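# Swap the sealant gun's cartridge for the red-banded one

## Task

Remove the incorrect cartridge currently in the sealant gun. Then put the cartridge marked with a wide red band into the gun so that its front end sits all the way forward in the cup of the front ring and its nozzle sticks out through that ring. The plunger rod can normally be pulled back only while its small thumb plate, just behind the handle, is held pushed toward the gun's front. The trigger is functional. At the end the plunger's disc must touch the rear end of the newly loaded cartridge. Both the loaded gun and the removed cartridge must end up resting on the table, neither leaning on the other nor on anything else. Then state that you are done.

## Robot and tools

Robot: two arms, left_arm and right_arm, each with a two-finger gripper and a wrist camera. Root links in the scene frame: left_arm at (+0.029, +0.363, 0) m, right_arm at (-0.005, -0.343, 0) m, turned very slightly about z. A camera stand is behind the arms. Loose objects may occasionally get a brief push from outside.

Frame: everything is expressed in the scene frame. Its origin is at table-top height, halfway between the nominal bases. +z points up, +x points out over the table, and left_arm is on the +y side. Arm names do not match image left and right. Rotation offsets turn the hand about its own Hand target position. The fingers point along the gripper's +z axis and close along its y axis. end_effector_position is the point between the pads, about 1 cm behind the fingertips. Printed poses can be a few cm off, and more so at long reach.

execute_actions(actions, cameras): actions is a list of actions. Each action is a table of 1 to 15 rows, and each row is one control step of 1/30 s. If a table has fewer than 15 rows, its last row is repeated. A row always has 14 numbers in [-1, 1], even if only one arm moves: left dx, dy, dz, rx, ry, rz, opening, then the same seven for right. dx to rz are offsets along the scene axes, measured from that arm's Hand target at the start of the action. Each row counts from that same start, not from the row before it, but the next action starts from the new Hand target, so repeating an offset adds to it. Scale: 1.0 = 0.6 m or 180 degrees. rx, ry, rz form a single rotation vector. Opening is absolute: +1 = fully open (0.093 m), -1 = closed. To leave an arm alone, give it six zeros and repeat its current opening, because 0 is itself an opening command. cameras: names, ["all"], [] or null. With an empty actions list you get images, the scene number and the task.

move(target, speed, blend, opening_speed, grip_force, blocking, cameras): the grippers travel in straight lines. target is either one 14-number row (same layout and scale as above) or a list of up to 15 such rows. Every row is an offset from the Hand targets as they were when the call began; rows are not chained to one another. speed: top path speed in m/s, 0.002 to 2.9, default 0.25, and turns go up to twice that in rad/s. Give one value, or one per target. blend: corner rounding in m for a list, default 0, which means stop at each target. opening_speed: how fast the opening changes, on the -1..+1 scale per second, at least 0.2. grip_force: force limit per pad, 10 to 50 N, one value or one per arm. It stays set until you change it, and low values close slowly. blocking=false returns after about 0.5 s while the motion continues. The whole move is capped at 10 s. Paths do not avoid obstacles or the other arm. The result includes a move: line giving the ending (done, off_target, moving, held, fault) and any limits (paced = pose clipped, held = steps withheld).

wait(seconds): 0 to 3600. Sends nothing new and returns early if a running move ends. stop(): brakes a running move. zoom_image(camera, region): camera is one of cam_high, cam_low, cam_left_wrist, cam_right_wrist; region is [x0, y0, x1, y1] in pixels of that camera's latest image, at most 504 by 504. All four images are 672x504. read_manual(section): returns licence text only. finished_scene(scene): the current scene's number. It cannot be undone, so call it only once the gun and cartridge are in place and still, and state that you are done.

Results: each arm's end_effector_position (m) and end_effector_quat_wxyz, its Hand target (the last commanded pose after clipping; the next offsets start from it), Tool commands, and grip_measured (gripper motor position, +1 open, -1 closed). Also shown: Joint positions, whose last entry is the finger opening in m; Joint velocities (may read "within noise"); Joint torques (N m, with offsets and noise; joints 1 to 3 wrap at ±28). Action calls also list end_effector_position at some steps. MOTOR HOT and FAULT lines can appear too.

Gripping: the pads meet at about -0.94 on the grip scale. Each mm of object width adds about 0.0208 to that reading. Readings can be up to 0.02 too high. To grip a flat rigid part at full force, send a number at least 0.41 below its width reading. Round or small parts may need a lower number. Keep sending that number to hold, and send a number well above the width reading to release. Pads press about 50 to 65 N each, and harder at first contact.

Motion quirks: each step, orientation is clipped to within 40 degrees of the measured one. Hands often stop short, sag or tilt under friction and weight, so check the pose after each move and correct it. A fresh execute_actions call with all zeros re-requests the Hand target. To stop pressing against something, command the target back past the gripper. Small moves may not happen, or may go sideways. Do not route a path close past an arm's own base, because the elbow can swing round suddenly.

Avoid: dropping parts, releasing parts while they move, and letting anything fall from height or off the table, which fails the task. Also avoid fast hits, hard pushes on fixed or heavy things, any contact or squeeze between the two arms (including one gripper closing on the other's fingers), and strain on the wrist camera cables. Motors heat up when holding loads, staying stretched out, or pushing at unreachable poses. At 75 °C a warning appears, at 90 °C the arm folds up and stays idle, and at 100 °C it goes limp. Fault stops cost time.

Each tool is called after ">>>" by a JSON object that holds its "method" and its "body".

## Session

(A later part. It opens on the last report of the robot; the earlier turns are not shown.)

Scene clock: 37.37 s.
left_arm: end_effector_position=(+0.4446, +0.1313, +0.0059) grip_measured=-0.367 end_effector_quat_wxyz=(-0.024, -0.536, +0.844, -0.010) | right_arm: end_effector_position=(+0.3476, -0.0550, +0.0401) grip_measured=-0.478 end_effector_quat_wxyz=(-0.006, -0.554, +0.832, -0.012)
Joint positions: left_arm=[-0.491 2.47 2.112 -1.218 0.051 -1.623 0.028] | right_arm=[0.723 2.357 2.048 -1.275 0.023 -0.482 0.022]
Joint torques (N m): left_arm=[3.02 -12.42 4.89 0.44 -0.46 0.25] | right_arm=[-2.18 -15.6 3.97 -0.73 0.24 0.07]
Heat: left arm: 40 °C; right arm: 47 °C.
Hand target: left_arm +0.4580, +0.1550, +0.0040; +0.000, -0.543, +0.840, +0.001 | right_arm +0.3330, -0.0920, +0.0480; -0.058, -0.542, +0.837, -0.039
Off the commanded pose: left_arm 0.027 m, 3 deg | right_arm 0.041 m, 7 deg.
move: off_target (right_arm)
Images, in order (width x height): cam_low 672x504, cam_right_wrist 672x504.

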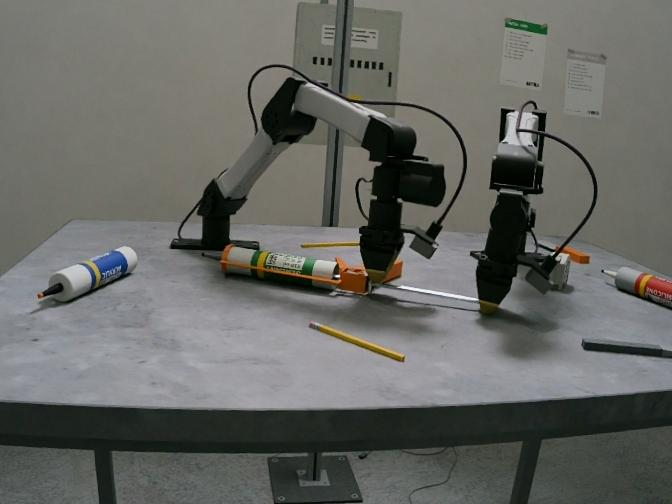

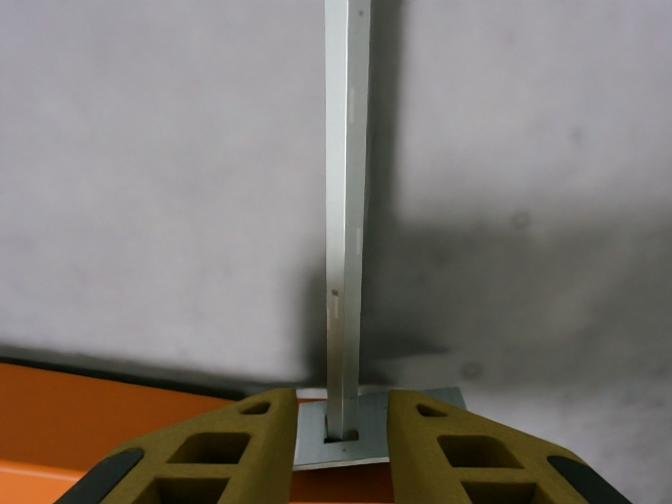

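>>> {"method": "move", "body": {"target": [[-0.0223,-0.0395,0,0,0,0,-0.7, 0.02,0.045,0.0,0,0,0,-0.48],[-0.0223,-0.0395,0,0,0,0,-0.7, 0.045,0.1033,0.045,0,0,0,-0.48],[-0.0223,-0.0395,0,0,0,0,-0.7, 0.0675,0.085,0.045,0,0,0,-1],[-0.0223,-0.0395,0,0,0,0,-0.7, 0.0675,0.0742,-0.0233,0,0,0,-1]], "speed": 0.12, "cameras": ["cam_right_wrist","cam_low"]}}

>>> {"method": "zoom_image", "body": {"camera": "cam_low", "region": [320, 240, 420, 310]}}

>>> {"method": "zoom_image", "body": {"camera": "cam_right_wrist", "region": [200, 300, 440, 504]}}

Scene clock: 44.03 s.
left_arm: end_effector_position=(+0.4444, +0.1310, +0.0057) grip_measured=-0.367 end_effector_quat_wxyz=(-0.008, -0.538, +0.843, -0.001) | right_arm: end_effector_position=(+0.3722, -0.0434, +0.0440) grip_measured=-0.976 end_effector_quat_wxyz=(-0.031, -0.542, +0.839, -0.033)
Joint positions: left_arm=[-0.504 2.47 2.112 -1.218 0.016 -1.64 0.028] | right_arm=[0.721 2.627 2.554 -1.568 0.058 -0.452 0]
Joint torques (N m): left_arm=[-0.36 -12.64 4.37 0.5 -0.16 -0.18] | right_arm=[-0.34 -11.29 7.9 0.16 -0.08 -0.06]
Heat: left arm: 42 °C; right arm: 47 °C.
Hand target: left_arm +0.4446, +0.1313, +0.0040; +0.000, -0.542, +0.840, +0.001 | right_arm +0.3734, -0.0475, +0.0340; -0.058, -0.542, +0.837, -0.039
Off the commanded pose: left_arm 0.002 m, 1 deg | right_arm 0.011 m, 3 deg.
joint sent to its limit (right arm) — joint 4 (wrist pitch), lower limit. The joint targets still meet the commanded pose.
move: off_target (right_arm); target 3's new opening was sent with right_arm's hand 0.012 m and 8 deg from that target
Images, in order (width x height): cam_low 672x504, cam_right_wrist 672x504.

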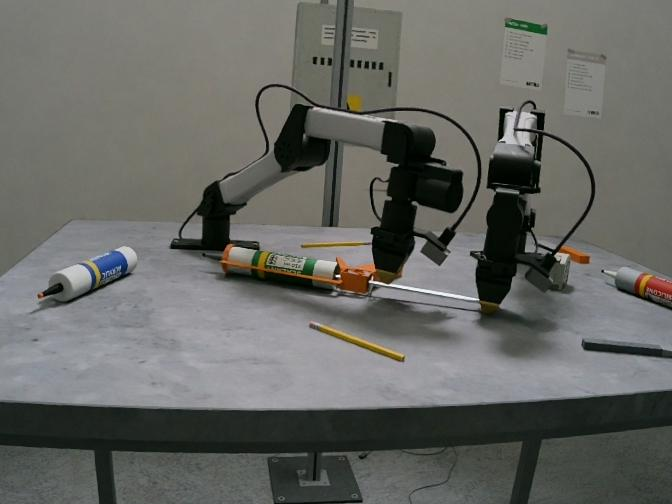

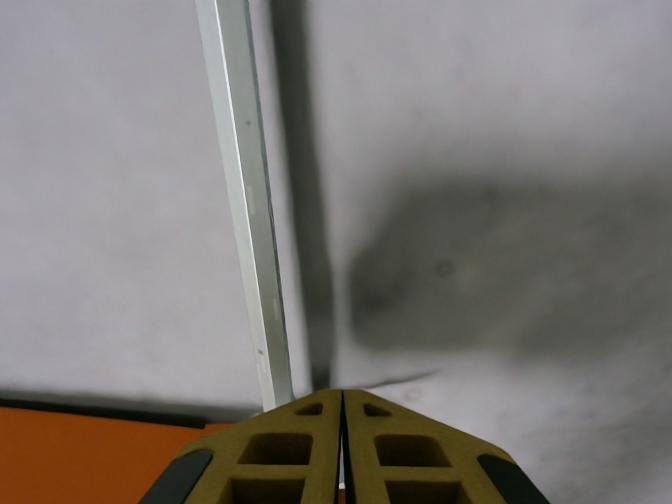

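Scaled by 5.040.

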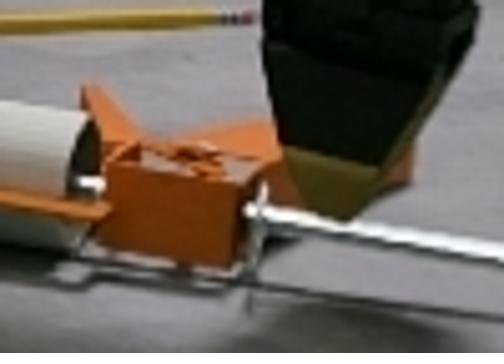

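Scaled by 2.100.

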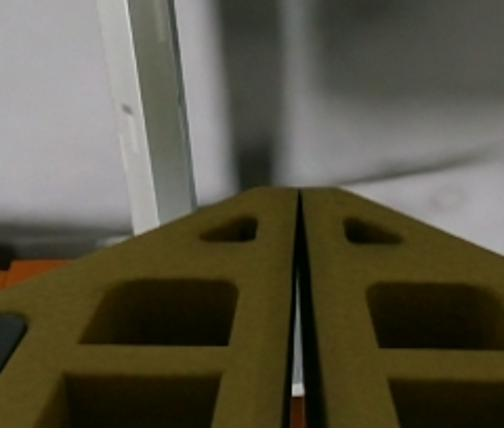

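>>> {"method": "move", "body": {"target": [0.0103,0.0228,0,0,0,0,-0.7, -0.0262,-0.0705,0.0233,0,0,0,-1], "speed": 0.06, "cameras": ["cam_right_wrist","cam_low"]}}

>>> {"method": "zoom_image", "body": {"camera": "cam_low", "region": [320, 240, 420, 310]}}

Scene clock: 45.77 s.
left_arm: end_effector_position=(+0.4445, +0.1316, +0.0054) grip_measured=-0.367 end_effector_quat_wxyz=(-0.012, -0.538, +0.843, -0.004) | right_arm: end_effector_position=(+0.3624, -0.0627, +0.0311) grip_measured=-0.976 end_effector_quat_wxyz=(-0.035, -0.551, +0.834, -0.017)
Joint positions: left_arm=[-0.5 2.469 2.109 -1.216 0.025 -1.636 0.028] | right_arm=[0.692 2.475 2.22 -1.388 0.028 -0.504 0]
Joint torques (N m): left_arm=[1.74 -13 3.9 0.5 -0.24 0.11] | right_arm=[-2.03 -17.24 4.7 -0.47 0.23 -0.02]
Heat: left arm: 42 °C; right arm: 48 °C.
Hand target: left_arm +0.4508, +0.1448, +0.0041; +0.000, -0.542, +0.840, +0.000 | right_arm +0.3577, -0.0898, +0.0479; -0.058, -0.543, +0.837, -0.039
Off the commanded pose: left_arm 0.015 m, 2 deg | right_arm 0.032 m, 4 deg.
move: off_target (left_arm, right_arm)
Images, in order (width x height): cam_low 672x504, cam_right_wrist 672x504.

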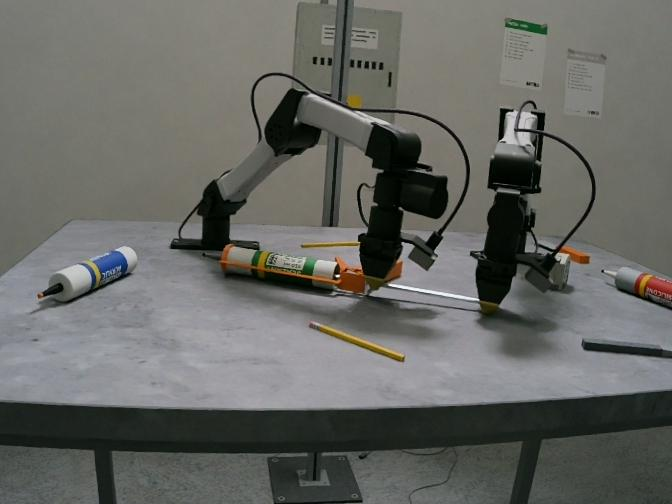

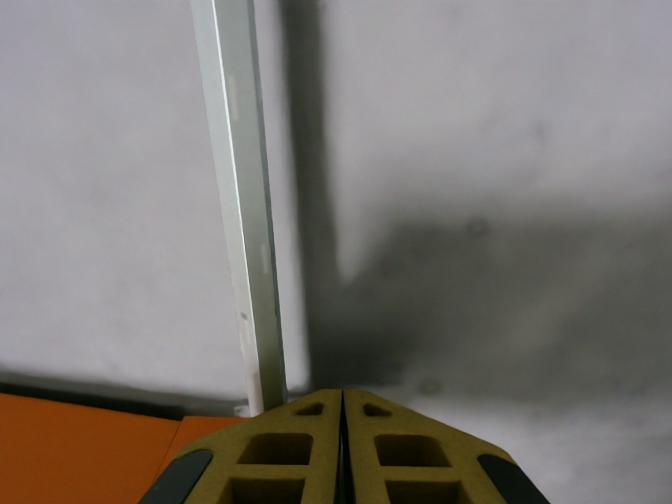

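Scaled by 5.040.

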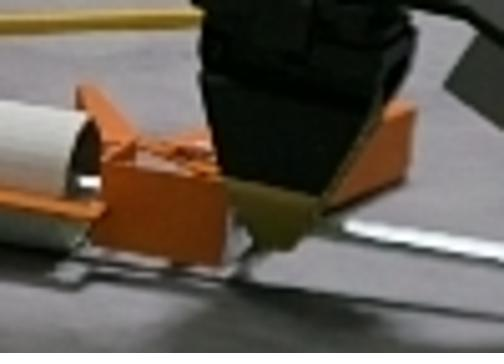

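>>> {"method": "move", "body": {"target": [0.0138,0.0304,0,0,0,0,-0.7, -0.0068,-0.0152,0.01,0,0,0,-1], "speed": 0.05, "cameras": ["cam_right_wrist","cam_low"]}}

>>> {"method": "zoom_image", "body": {"camera": "cam_low", "region": [320, 240, 420, 310]}}

Scene clock: 46.97 s.
left_arm: end_effector_position=(+0.4451, +0.1334, +0.0050) grip_measured=-0.367 end_effector_quat_wxyz=(-0.030, -0.535, +0.844, -0.014) | right_arm: end_effector_position=(+0.3589, -0.0713, +0.0355) grip_measured=-0.976 end_effector_quat_wxyz=(-0.036, -0.550, +0.834, -0.015)
Joint positions: left_arm=[-0.481 2.467 2.103 -1.212 0.067 -1.611 0.028] | right_arm=[0.68 2.429 2.154 -1.369 0.024 -0.514 0]
Joint torques (N m): left_arm=[3.55 -13 4.05 0.44 -0.58 0.32] | right_arm=[-1.99 -17.25 4.66 -0.51 0.27 -0.02]
Heat: left arm: 43 °C; right arm: 49 °C.
Hand target: left_arm +0.4590, +0.1632, +0.0040; +0.000, -0.543, +0.840, +0.001 | right_arm +0.3537, -0.0990, +0.0539; -0.058, -0.542, +0.837, -0.039
Off the commanded pose: left_arm 0.033 m, 4 deg | right_arm 0.034 m, 4 deg.
move: off_target (left_arm, right_arm)
Images, in order (width x height): cam_low 672x504, cam_right_wrist 672x504.

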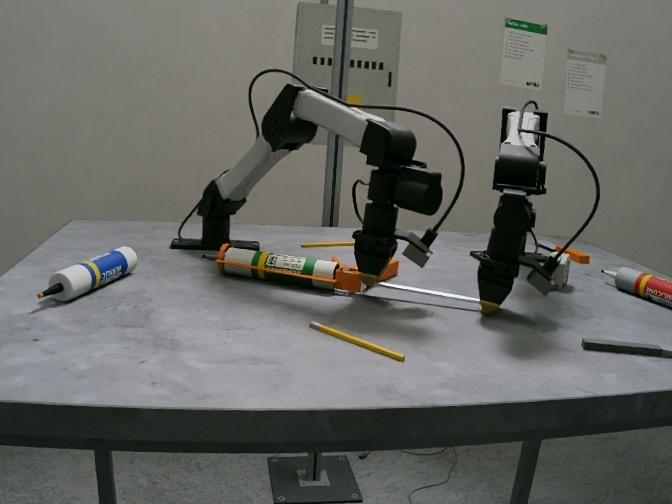

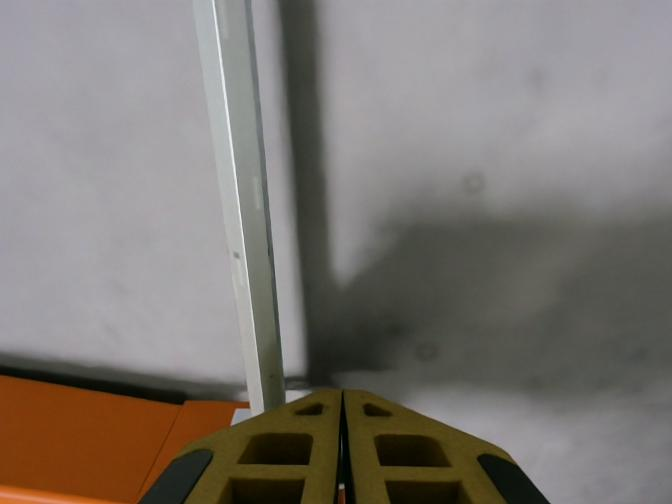

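Scaled by 5.040.

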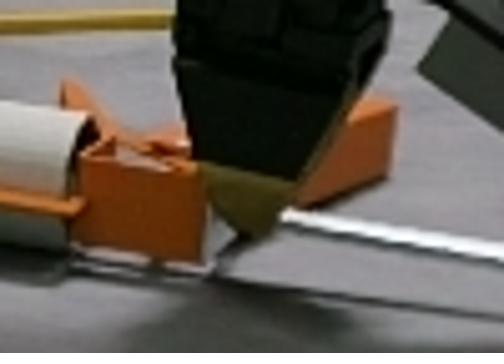

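>>> {"method": "move", "body": {"target": [0.0069,0.0152,0,0,0,0,-0.7, -0.0102,-0.0228,0.005,0,0,0,-1], "speed": 0.05, "cameras": ["cam_right_wrist","cam_low"]}}

>>> {"method": "zoom_image", "body": {"camera": "cam_low", "region": [300, 240, 400, 310]}}

Scene clock: 48.07 s.
left_arm: end_effector_position=(+0.4491, +0.1406, +0.0051) grip_measured=-0.367 end_effector_quat_wxyz=(-0.033, -0.534, +0.845, -0.017) | right_arm: end_effector_position=(+0.3572, -0.0770, +0.0402) grip_measured=-0.976 end_effector_quat_wxyz=(-0.021, -0.550, +0.835, -0.007)
Joint positions: left_arm=[-0.462 2.467 2.103 -1.211 0.073 -1.588 0.028] | right_arm=[0.668 2.363 2.057 -1.308 0.012 -0.527 0]
Joint torques (N m): left_arm=[3.63 -13.08 4 0.43 -0.65 0.28] | right_arm=[-2.37 -16.83 4.56 -0.69 0.37 -0.04]
Heat: left arm: 43 °C; right arm: 49 °C.
Hand target: left_arm +0.4632, +0.1723, +0.0040; +0.000, -0.542, +0.840, +0.001 | right_arm +0.3476, -0.1126, +0.0569; -0.058, -0.542, +0.837, -0.039
Off the commanded pose: left_arm 0.035 m, 4 deg | right_arm 0.041 m, 6 deg.
move: off_target (left_arm, right_arm)
Images, in order (width x height): cam_low 672x504, cam_right_wrist 672x504.

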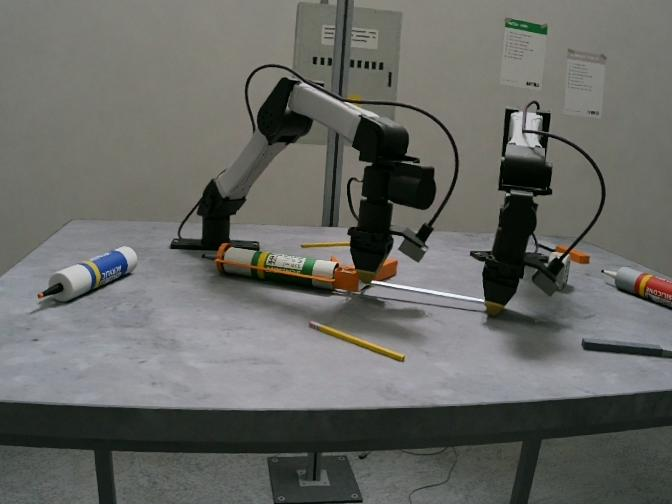

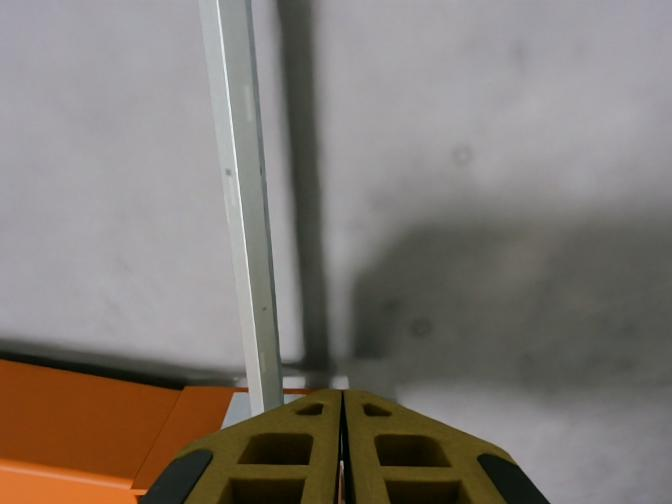

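Scaled by 5.040.

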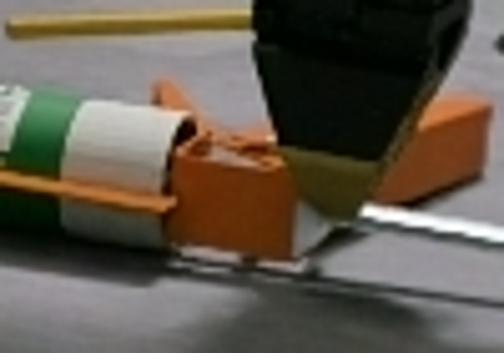

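>>> {"method": "move", "body": {"target": [0.0083,0.0182,0,0,0,0,-0.7, -0.0068,-0.0152,-0.012,0,0,0,-1], "speed": 0.05, "cameras": ["cam_right_wrist","cam_low"]}}

>>> {"method": "zoom_image", "body": {"camera": "cam_low", "region": [300, 240, 400, 310]}}

Scene clock: 49.17 s.
left_arm: end_effector_position=(+0.4518, +0.1461, +0.0051) grip_measured=-0.367 end_effector_quat_wxyz=(-0.039, -0.533, +0.845, -0.021) | right_arm: end_effector_position=(+0.3563, -0.0785, +0.0401) grip_measured=-0.976 end_effector_quat_wxyz=(-0.005, -0.552, +0.834, +0.000)
Joint positions: left_arm=[-0.444 2.467 2.102 -1.211 0.087 -1.568 0.028] | right_arm=[0.661 2.316 1.976 -1.241 -0.001 -0.538 0]
Joint torques (N m): left_arm=[4.16 -13 4.26 0.42 -0.75 0.33] | right_arm=[-2.76 -15.58 4.08 -0.79 0.49 -0.1]
Heat: left arm: 44 °C; right arm: 50 °C.
Hand target: left_arm +0.4682, +0.1833, +0.0040; +0.000, -0.542, +0.840, +0.000 | right_arm +0.3435, -0.1217, +0.0497; -0.058, -0.543, +0.837, -0.039
Off the commanded pose: left_arm 0.041 m, 5 deg | right_arm 0.046 m, 8 deg.
move: off_target (left_arm, right_arm)
Images, in order (width x height): cam_low 672x504, cam_right_wrist 672x504.

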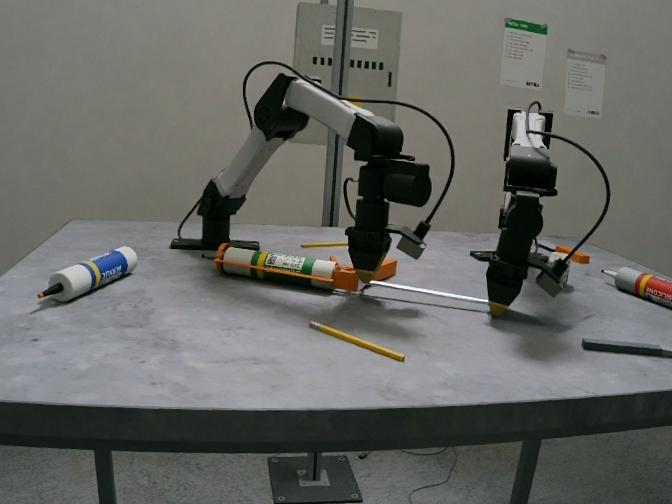

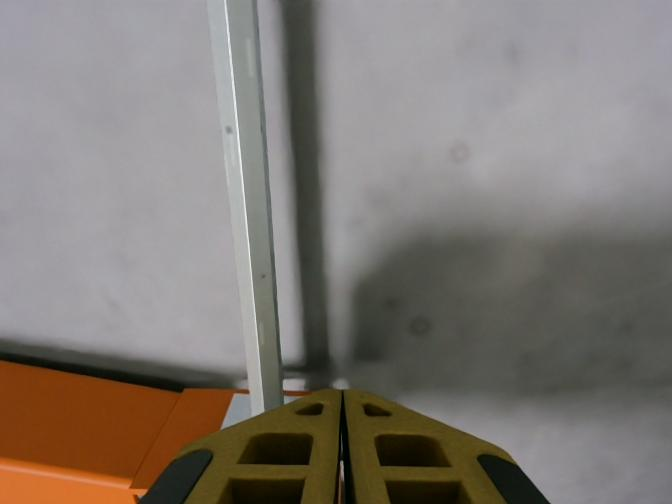

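Scaled by 5.040.

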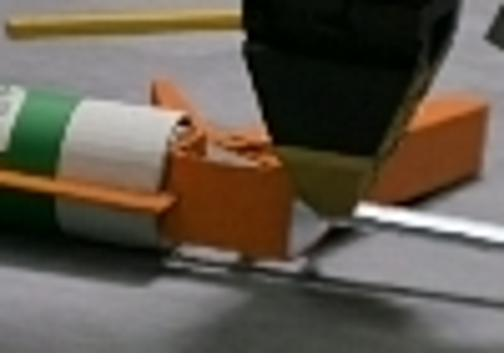

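>>> {"method": "move", "body": {"target": [0.0083,0.0182,0,0,0,0,-0.7, 0,0,0,0,0,0,-1], "speed": 0.05, "cameras": ["cam_low"]}}

>>> {"method": "zoom_image", "body": {"camera": "cam_low", "region": [300, 240, 400, 310]}}

Scene clock: 51.87 s.
left_arm: end_effector_position=(+0.4528, +0.1494, +0.0053) grip_measured=-0.367 end_effector_quat_wxyz=(-0.050, -0.533, +0.844, -0.027) | right_arm: end_effector_position=(+0.3580, -0.0765, +0.0401) grip_measured=-0.976 end_effector_quat_wxyz=(+0.000, -0.552, +0.834, +0.003)
Joint positions: left_arm=[-0.428 2.467 2.101 -1.213 0.113 -1.553 0.028] | right_arm=[0.661 2.316 1.976 -1.23 -0.005 -0.538 0]
Joint torques (N m): left_arm=[4.83 -13.05 4.62 0.36 -0.97 0.43] | right_arm=[-2.7 -15.62 4.14 -0.87 0.52 -0.08]
Heat: left arm: 44 °C; right arm: 51 °C.
Hand target: left_arm +0.4732, +0.1940, +0.0040; +0.000, -0.542, +0.840, +0.000 | right_arm +0.3434, -0.1217, +0.0497; -0.058, -0.542, +0.837, -0.039
Off the commanded pose: left_arm 0.049 m, 7 deg | right_arm 0.048 m, 8 deg.
move: off_target (left_arm)

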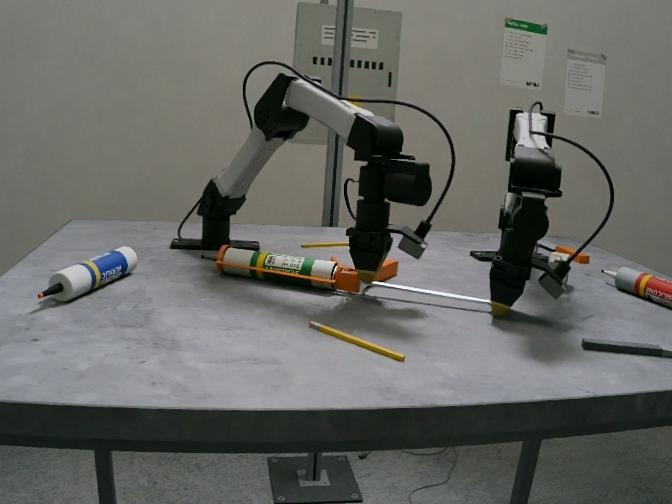

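Scaled by 5.040.

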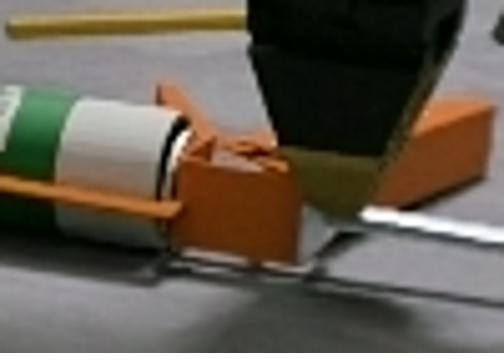

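>>> {"method": "move", "body": {"target": [[-0.034,-0.0743,0,0,0,0,-0.7,0.0243,0.0753,-0.01,0,0,0,-1],[-0.034,-0.0743,0,0,0,0,0.4,0.04,0.11,0.06,0,0,0,-1]], "speed": 0.1, "cameras": ["cam_high","cam_low"]}}

Scene clock: 56.73 s.
left_arm: end_effector_position=(+0.4594, +0.1457, +0.0064) grip_measured=+0.398 end_effector_quat_wxyz=(-0.001, -0.539, +0.842, -0.016) | right_arm: end_effector_position=(+0.3680, -0.0560, +0.0892) grip_measured=-0.976 end_effector_quat_wxyz=(-0.005, -0.547, +0.837, -0.031)
Joint positions: left_arm=[-0.462 2.463 2.101 -1.183 0.018 -1.6 0.064] | right_arm=[0.708 2.478 2.459 -1.567 0.061 -0.479 0]
Joint torques (N m): left_arm=[-0.39 -12.7 4.34 0.27 -0.14 -0.15] | right_arm=[0.47 -11.66 7.99 0.24 -0.08 0.13]
Heat: left arm: 45 °C; right arm: 51 °C.
Hand target: left_arm +0.4527, +0.1495, +0.0041; +0.000, -0.542, +0.840, +0.000 | right_arm +0.3674, -0.0558, +0.0858; -0.058, -0.542, +0.837, -0.039
Off the commanded pose: left_arm 0.008 m, 2 deg | right_arm 0.004 m, 6 deg.
joint sent to its limit (right arm) — joint 4 (wrist pitch), lower limit. The joint targets are off in orientation, not in position.
move: off_target (right_arm)

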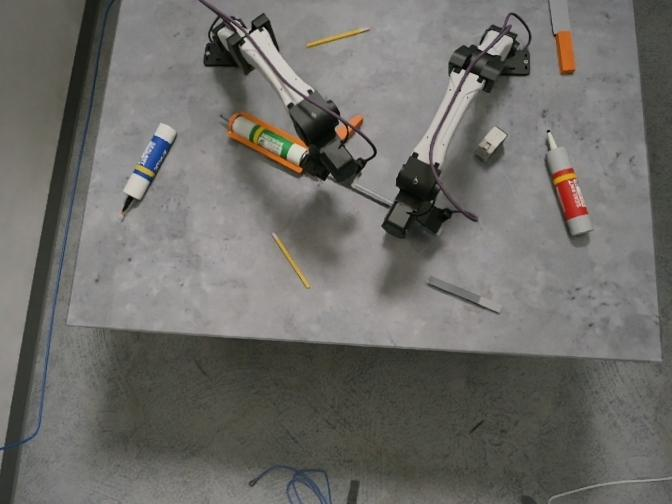

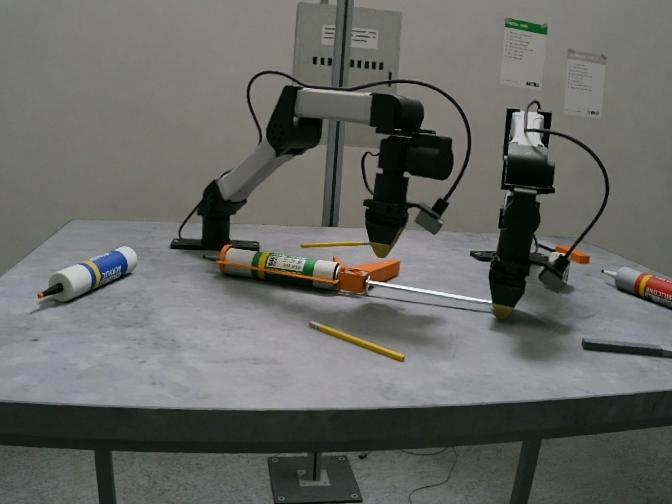

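>>> {"method": "move", "body": {"target": [0,0,0.2,0,0,0,0.4,-0.142,-0.25,0.12,0.0409,-0.0175,0,0.6], "speed": 0.25, "cameras": ["cam_high","cam_right_wrist","cam_low"]}}

Scene clock: 59.00 s.
left_arm: end_effector_position=(+0.4529, +0.1506, +0.1081) grip_measured=+0.398 end_effector_quat_wxyz=(+0.005, -0.539, +0.842, -0.018) | right_arm: end_effector_position=(+0.2814, -0.2068, +0.1535) grip_measured=+0.598 end_effector_quat_wxyz=(-0.016, -0.541, +0.841, -0.004)
Joint positions: left_arm=[-0.462 2.445 2.476 -1.566 0.009 -1.601 0.064] | right_arm=[0.48 1.774 1.628 -1.455 0.012 -0.693 0.074]
Joint torques (N m): left_arm=[-0.36 -14.28 6.41 0.33 -0.1 -0.14] | right_arm=[-0.16 -9.94 5.56 0.6 -0.26 -0.08]
Heat: left arm: 46 °C; right arm: 51 °C.
Hand target: left_arm +0.4527, +0.1495, +0.1240; +0.000, -0.542, +0.840, +0.000 | right_arm +0.2822, -0.2058, +0.1577; +0.000, -0.544, +0.839, +0.000
Off the commanded pose: left_arm 0.016 m, 2 deg | right_arm 0.004 m, 2 deg.
joint sent to its limit (left arm) — joint 4 (wrist pitch), lower limit. The joint targets are off in orientation, not in position.
move: off_target (left_arm)
Images, in order (width x height): cam_high 672x504, cam_low 672x504, cam_right_wrist 672x504.

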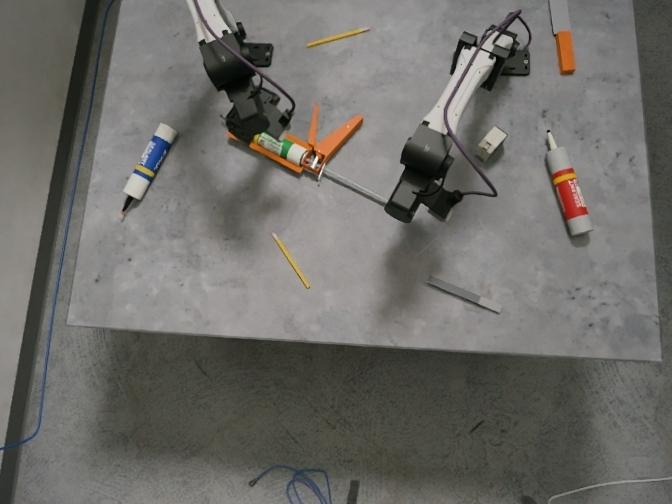

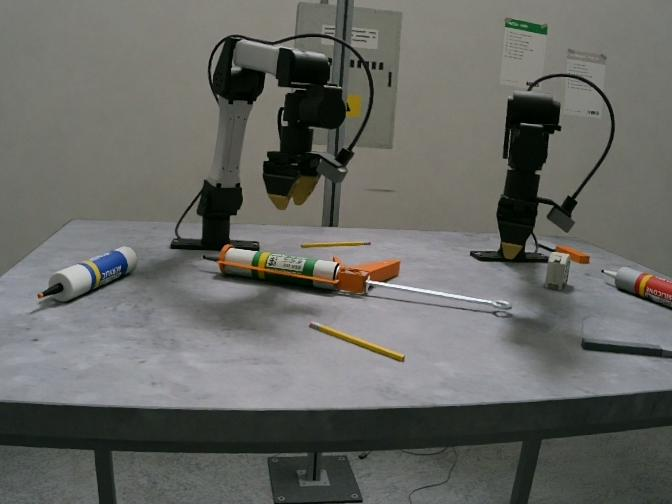

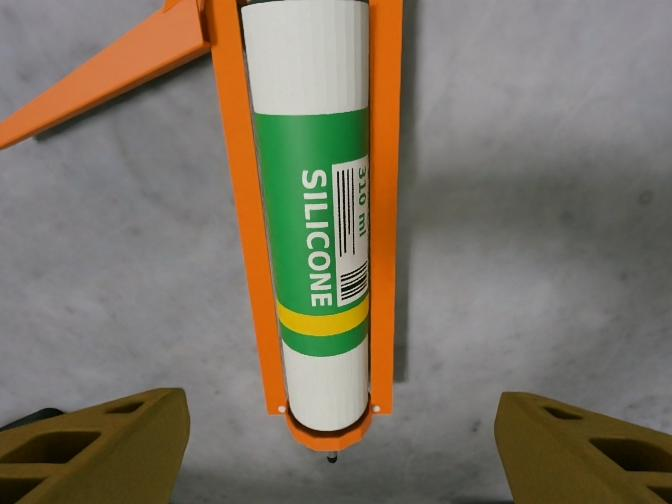

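>>> {"method": "move", "body": {"target": [-0.058,0.744,0.06,0,0,-0.272,0.5,-0.0137,0.0062,-0.15,0,0,0.0055,0.5], "speed": 0.4, "cameras": ["cam_left_wrist","cam_right_wrist","cam_low"]}}

Scene clock: 62.57 s.
left_arm: end_effector_position=(+0.4146, +0.5978, +0.1607) grip_measured=+0.498 end_effector_quat_wxyz=(+0.048, -0.155, +0.986, +0.023) | right_arm: end_effector_position=(+0.2733, -0.2062, +0.0647) grip_measured=+0.502 end_effector_quat_wxyz=(-0.015, -0.547, +0.837, -0.004)
Joint positions: left_arm=[0.544 2.261 2.363 -1.567 -0.006 0.232 0.069] | right_arm=[0.493 1.774 1.273 -1.099 0.011 -0.694 0.069]
Joint torques (N m): left_arm=[-0.31 -9.65 6.98 0.55 0.09 0.17] | right_arm=[0.68 -9.59 5.44 0.61 -0.27 -0.03]
Heat: left arm: 47 °C; right arm: 50 °C.
Hand target: left_arm +0.4180, +0.5960, +0.1602; +0.001, -0.146, +0.989, +0.000 | right_arm +0.2740, -0.2021, +0.0677; +0.000, -0.551, +0.835, +0.000
Off the commanded pose: left_arm 0.004 m, 6 deg | right_arm 0.005 m, 2 deg.
joint sent to its limit (left arm) — joint 4 (wrist pitch), lower limit. The joint targets are off in orientation, not in position.
move: off_target (left_arm)
Images, in order (width x height): cam_low 672x504, cam_left_wrist 672x504, cam_right_wrist 672x504.

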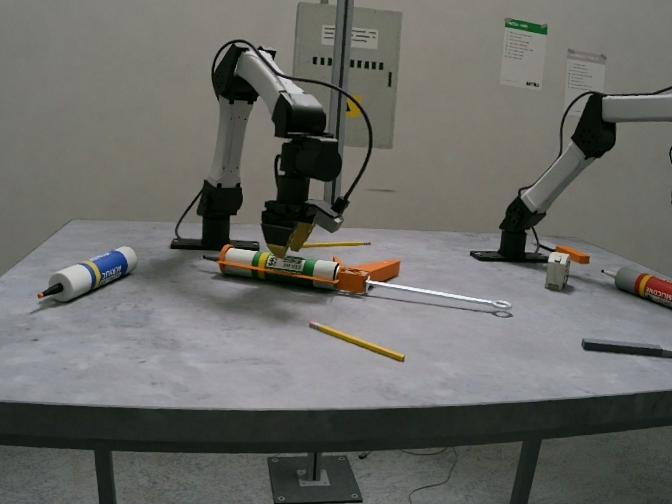

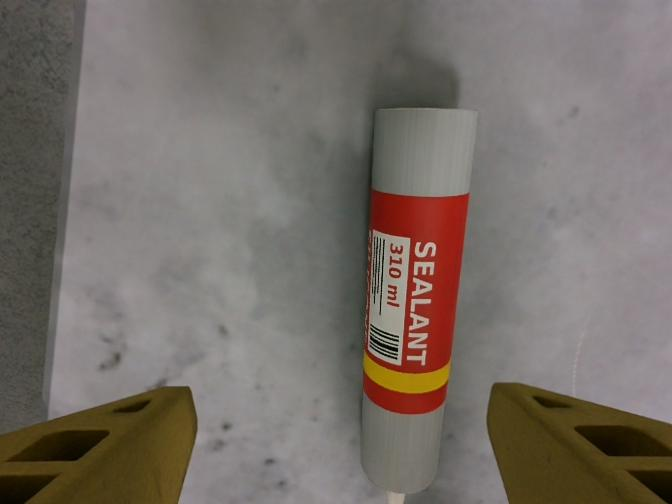

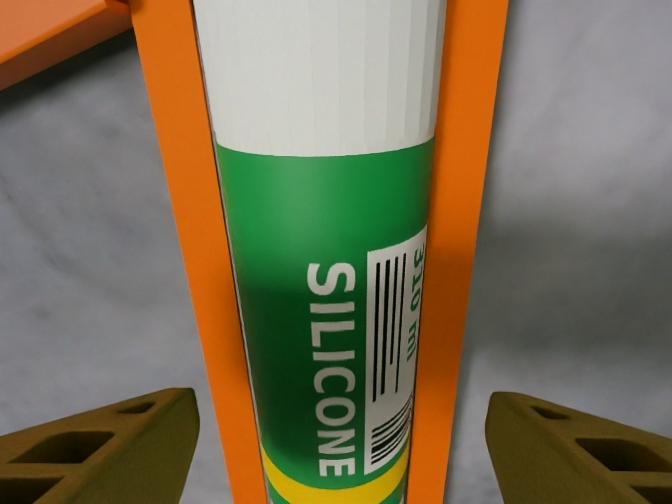

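>>> {"method": "move", "body": {"target": [0,0,0,0,0,0,0.5,0.0015,0.0,-0.058,0,0,0,0.4], "speed": 0.12, "cameras": ["cam_low","cam_right_wrist"]}}

>>> {"method": "zoom_image", "body": {"camera": "cam_low", "region": [200, 210, 420, 320]}}

Scene clock: 64.13 s.
left_arm: end_effector_position=(+0.4146, +0.5978, +0.1607) grip_measured=+0.498 end_effector_quat_wxyz=(+0.048, -0.155, +0.986, +0.023) | right_arm: end_effector_position=(+0.2757, -0.2050, +0.0421) grip_measured=+0.402 end_effector_quat_wxyz=(+0.005, -0.547, +0.837, -0.006)
Joint positions: left_arm=[0.544 2.261 2.363 -1.567 -0.006 0.233 0.069] | right_arm=[0.493 1.774 1.179 -0.964 0.011 -0.694 0.065]
Joint torques (N m): left_arm=[-0.35 -9.65 6.97 0.54 0.1 0.15] | right_arm=[0.55 -5.78 5.55 0.74 -0.27 -0.03]
Heat: left arm: 47 °C; right arm: 50 °C.
Hand target: left_arm +0.4180, +0.5960, +0.1602; +0.001, -0.146, +0.989, +0.000 | right_arm +0.2749, -0.2021, +0.0329; +0.000, -0.551, +0.835, +0.000
Off the commanded pose: left_arm 0.004 m, 6 deg | right_arm 0.010 m, 1 deg.
joint sent to its limit (left arm) — joint 4 (wrist pitch), lower limit. The joint targets are off in orientation, not in position.
move: done

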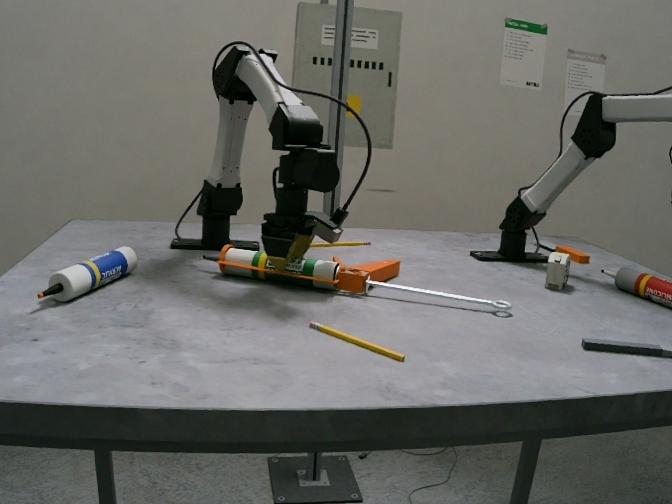

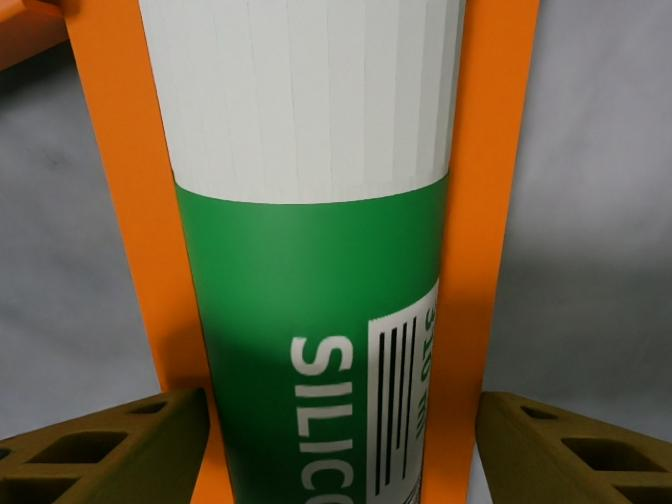

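Scaled by 2.291.

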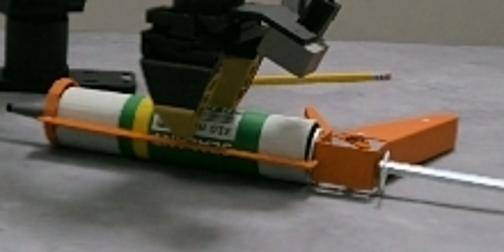

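>>> {"method": "move", "body": {"target": [0,0,0,0,0,0,0.5,-0.0075,0.0045,-0.012,0,0,0,0.35], "speed": 0.1, "cameras": ["cam_low","cam_right_wrist"]}}

>>> {"method": "zoom_image", "body": {"camera": "cam_low", "region": [240, 225, 340, 295]}}

Scene clock: 65.13 s.
left_arm: end_effector_position=(+0.4146, +0.5978, +0.1607) grip_measured=+0.498 end_effector_quat_wxyz=(+0.048, -0.155, +0.986, +0.023) | right_arm: end_effector_position=(+0.2710, -0.2033, +0.0362) grip_measured=+0.352 end_effector_quat_wxyz=(+0.003, -0.551, +0.835, -0.006)
Joint positions: left_arm=[0.544 2.261 2.363 -1.567 -0.006 0.233 0.069] | right_arm=[0.505 1.774 1.154 -0.944 0.012 -0.692 0.062]
Joint torques (N m): left_arm=[-0.32 -9.63 6.97 0.54 0.1 0.17] | right_arm=[0.79 -5.65 5.12 0.81 -0.28 0.11]
Heat: left arm: 47 °C; right arm: 49 °C.
Hand target: left_arm +0.4180, +0.5960, +0.1602; +0.001, -0.146, +0.989, +0.000 | right_arm +0.2704, -0.1994, +0.0257; +0.000, -0.551, +0.835, +0.000
Off the commanded pose: left_arm 0.004 m, 6 deg | right_arm 0.011 m, 1 deg.
joint sent to its limit (left arm) — joint 4 (wrist pitch), lower limit. The joint targets are off in orientation, not in position.
move: off_target (right_arm)

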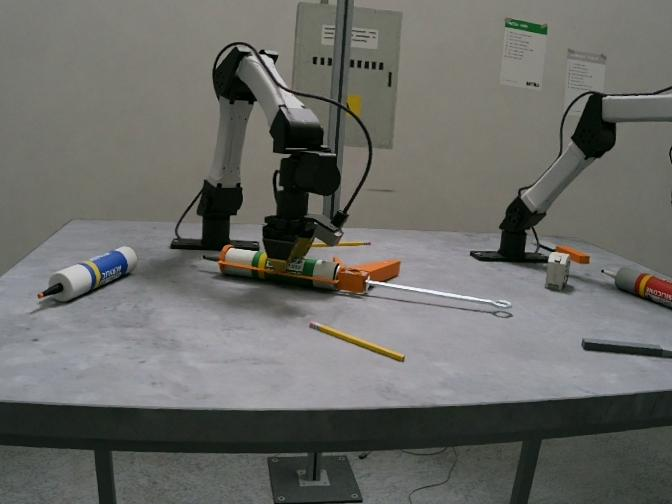

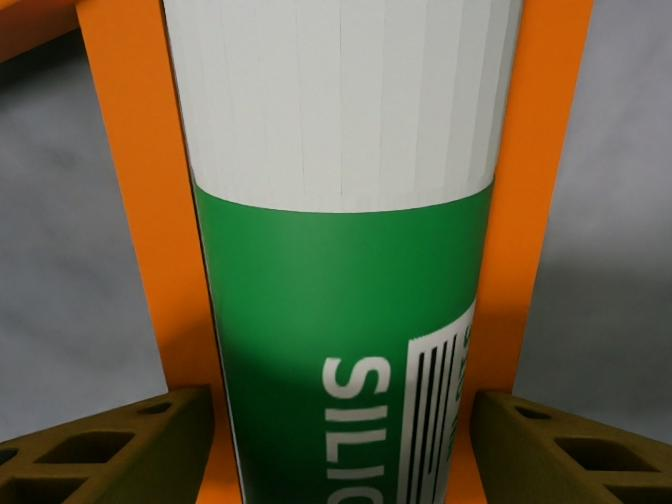

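Scaled by 5.040.

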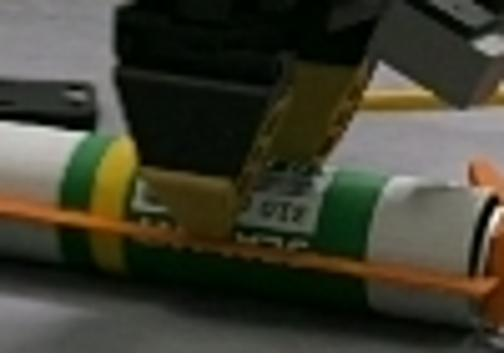

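>>> {"method": "move", "body": {"target": [0,0,0,0,0,0,0.5,0,0,0,0,0,0,-0.4], "grip_force": [50,40], "cameras": ["cam_low","cam_right_wrist"]}}

>>> {"method": "zoom_image", "body": {"camera": "cam_low", "region": [200, 225, 400, 305]}}

Scene clock: 66.70 s.
left_arm: end_effector_position=(+0.4146, +0.5978, +0.1607) grip_measured=+0.498 end_effector_quat_wxyz=(+0.048, -0.155, +0.986, +0.023) | right_arm: end_effector_position=(+0.2720, -0.2027, +0.0362) grip_measured=-0.028 end_effector_quat_wxyz=(+0.005, -0.551, +0.835, -0.006)
Joint positions: left_arm=[0.544 2.261 2.363 -1.567 -0.006 0.233 0.069] | right_arm=[0.505 1.774 1.154 -0.939 0.011 -0.692 0.044]
Joint torques (N m): left_arm=[-0.32 -9.65 6.98 0.53 0.1 0.15] | right_arm=[0.77 -5.65 5.11 0.77 -0.27 0.11]
Heat: left arm: 47 °C; right arm: 49 °C.
Hand target: left_arm +0.4180, +0.5960, +0.1602; +0.001, -0.146, +0.989, +0.000 | right_arm +0.2704, -0.1993, +0.0257; +0.000, -0.551, +0.835, +0.000
Off the commanded pose: left_arm 0.004 m, 6 deg | right_arm 0.011 m, 1 deg.
joint sent to its limit (left arm) — joint 4 (wrist pitch), lower limit. The joint targets are off in orientation, not in position.
grip_force (N): 50, 40
move: done

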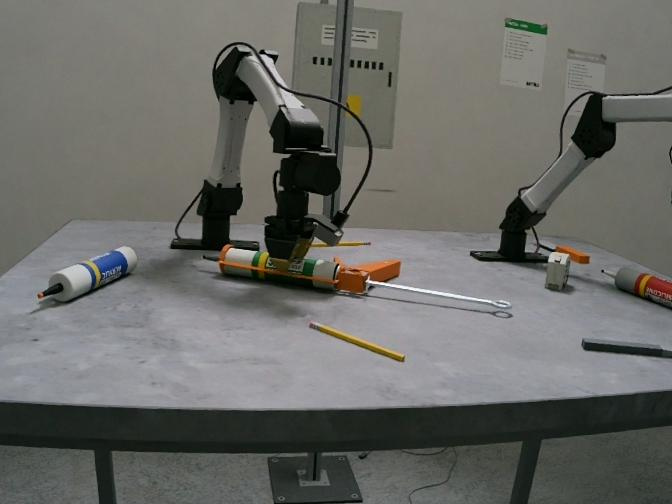

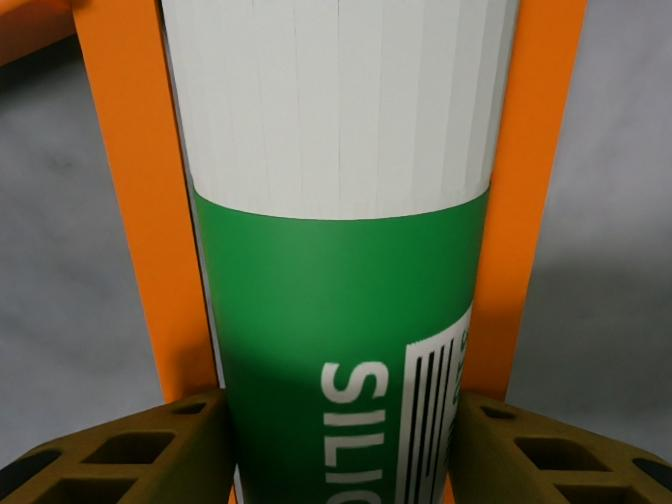

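Scaled by 2.520.

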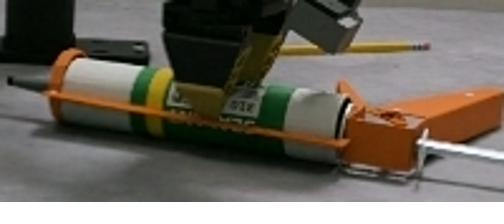

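>>> {"method": "move", "body": {"target": [[0,0,0,0,0,0,0.5,0.0067,0.0142,0.005,0,0,0,-0.4],[0,0,0,0,0,0,0.5,0.0078,0.0167,0.05,0.0407,-0.0177,0,-0.4]], "speed": 0.06, "blend": 0.003, "cameras": ["cam_low","cam_right_wrist"]}}

>>> {"method": "zoom_image", "body": {"camera": "cam_low", "region": [190, 215, 410, 305]}}

Scene clock: 70.10 s.
left_arm: end_effector_position=(+0.4146, +0.5978, +0.1607) grip_measured=+0.498 end_effector_quat_wxyz=(+0.048, -0.155, +0.986, +0.023) | right_arm: end_effector_position=(+0.2675, -0.1984, +0.0425) grip_measured=-0.037 end_effector_quat_wxyz=(+0.019, -0.547, +0.836, +0.026)
Joint positions: left_arm=[0.544 2.261 2.363 -1.567 -0.006 0.233 0.069] | right_arm=[0.487 1.741 1.14 -0.939 -0.057 -0.7 0.043]
Joint torques (N m): left_arm=[-0.35 -9.65 6.94 0.54 0.1 0.15] | right_arm=[-0.02 -11.33 6.26 0.89 -0.51 -0.06]
Heat: left arm: 48 °C; right arm: 48 °C.
Hand target: left_arm +0.4180, +0.5960, +0.1602; +0.001, -0.146, +0.989, +0.000 | right_arm +0.2752, -0.1893, +0.0557; +0.058, -0.550, +0.832, +0.038
Off the commanded pose: left_arm 0.004 m, 6 deg | right_arm 0.018 m, 5 deg.
joint sent to its limit (left arm) — joint 4 (wrist pitch), lower limit. The joint targets are off in orientation, not in position.
grip_force (N): 50, 40
move: off_target (right_arm)

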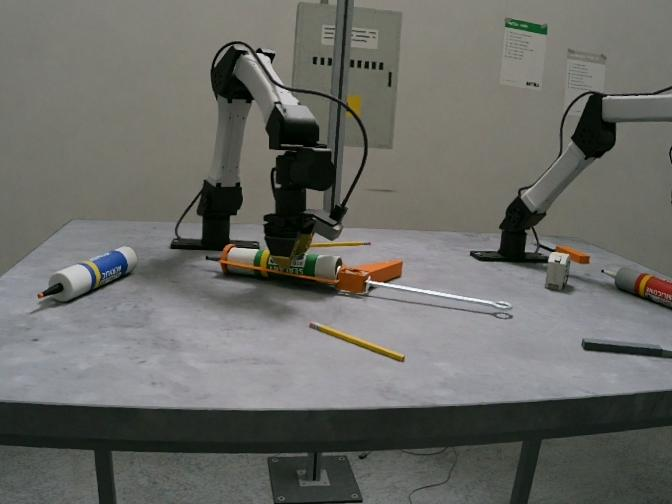

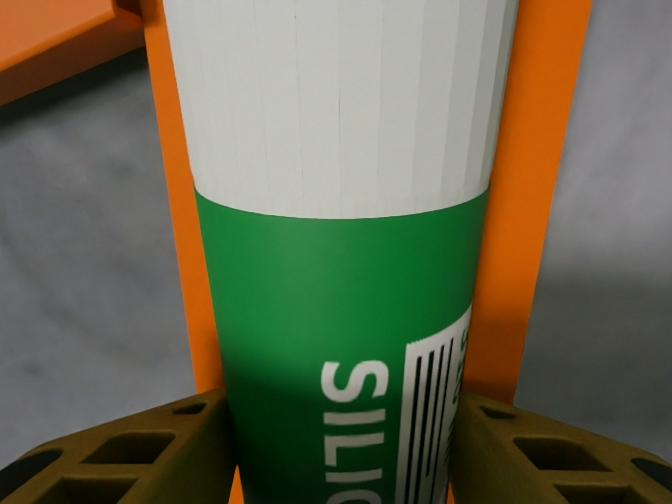

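Scaled by 2.291.

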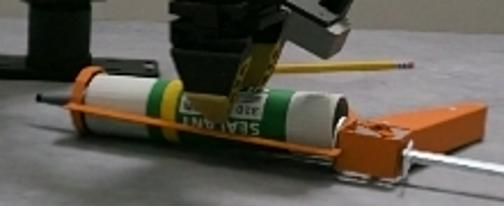

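>>> {"method": "zoom_image", "body": {"camera": "cam_low", "region": [310, 235, 380, 300]}}

>>> {"method": "zoom_image", "body": {"camera": "cam_low", "region": [200, 230, 270, 295]}}

Scaled by 7.200.

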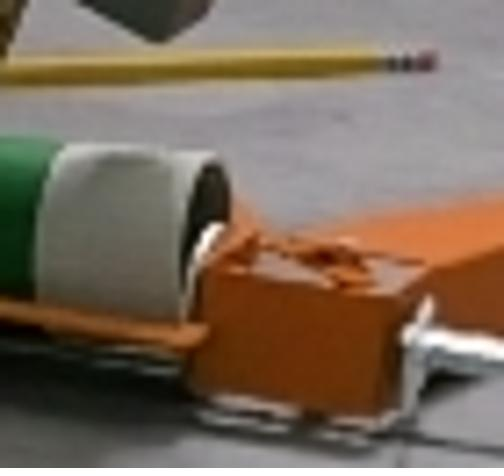

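Scaled by 7.200.

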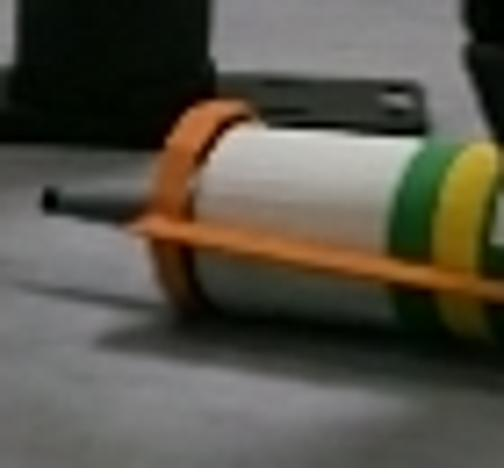

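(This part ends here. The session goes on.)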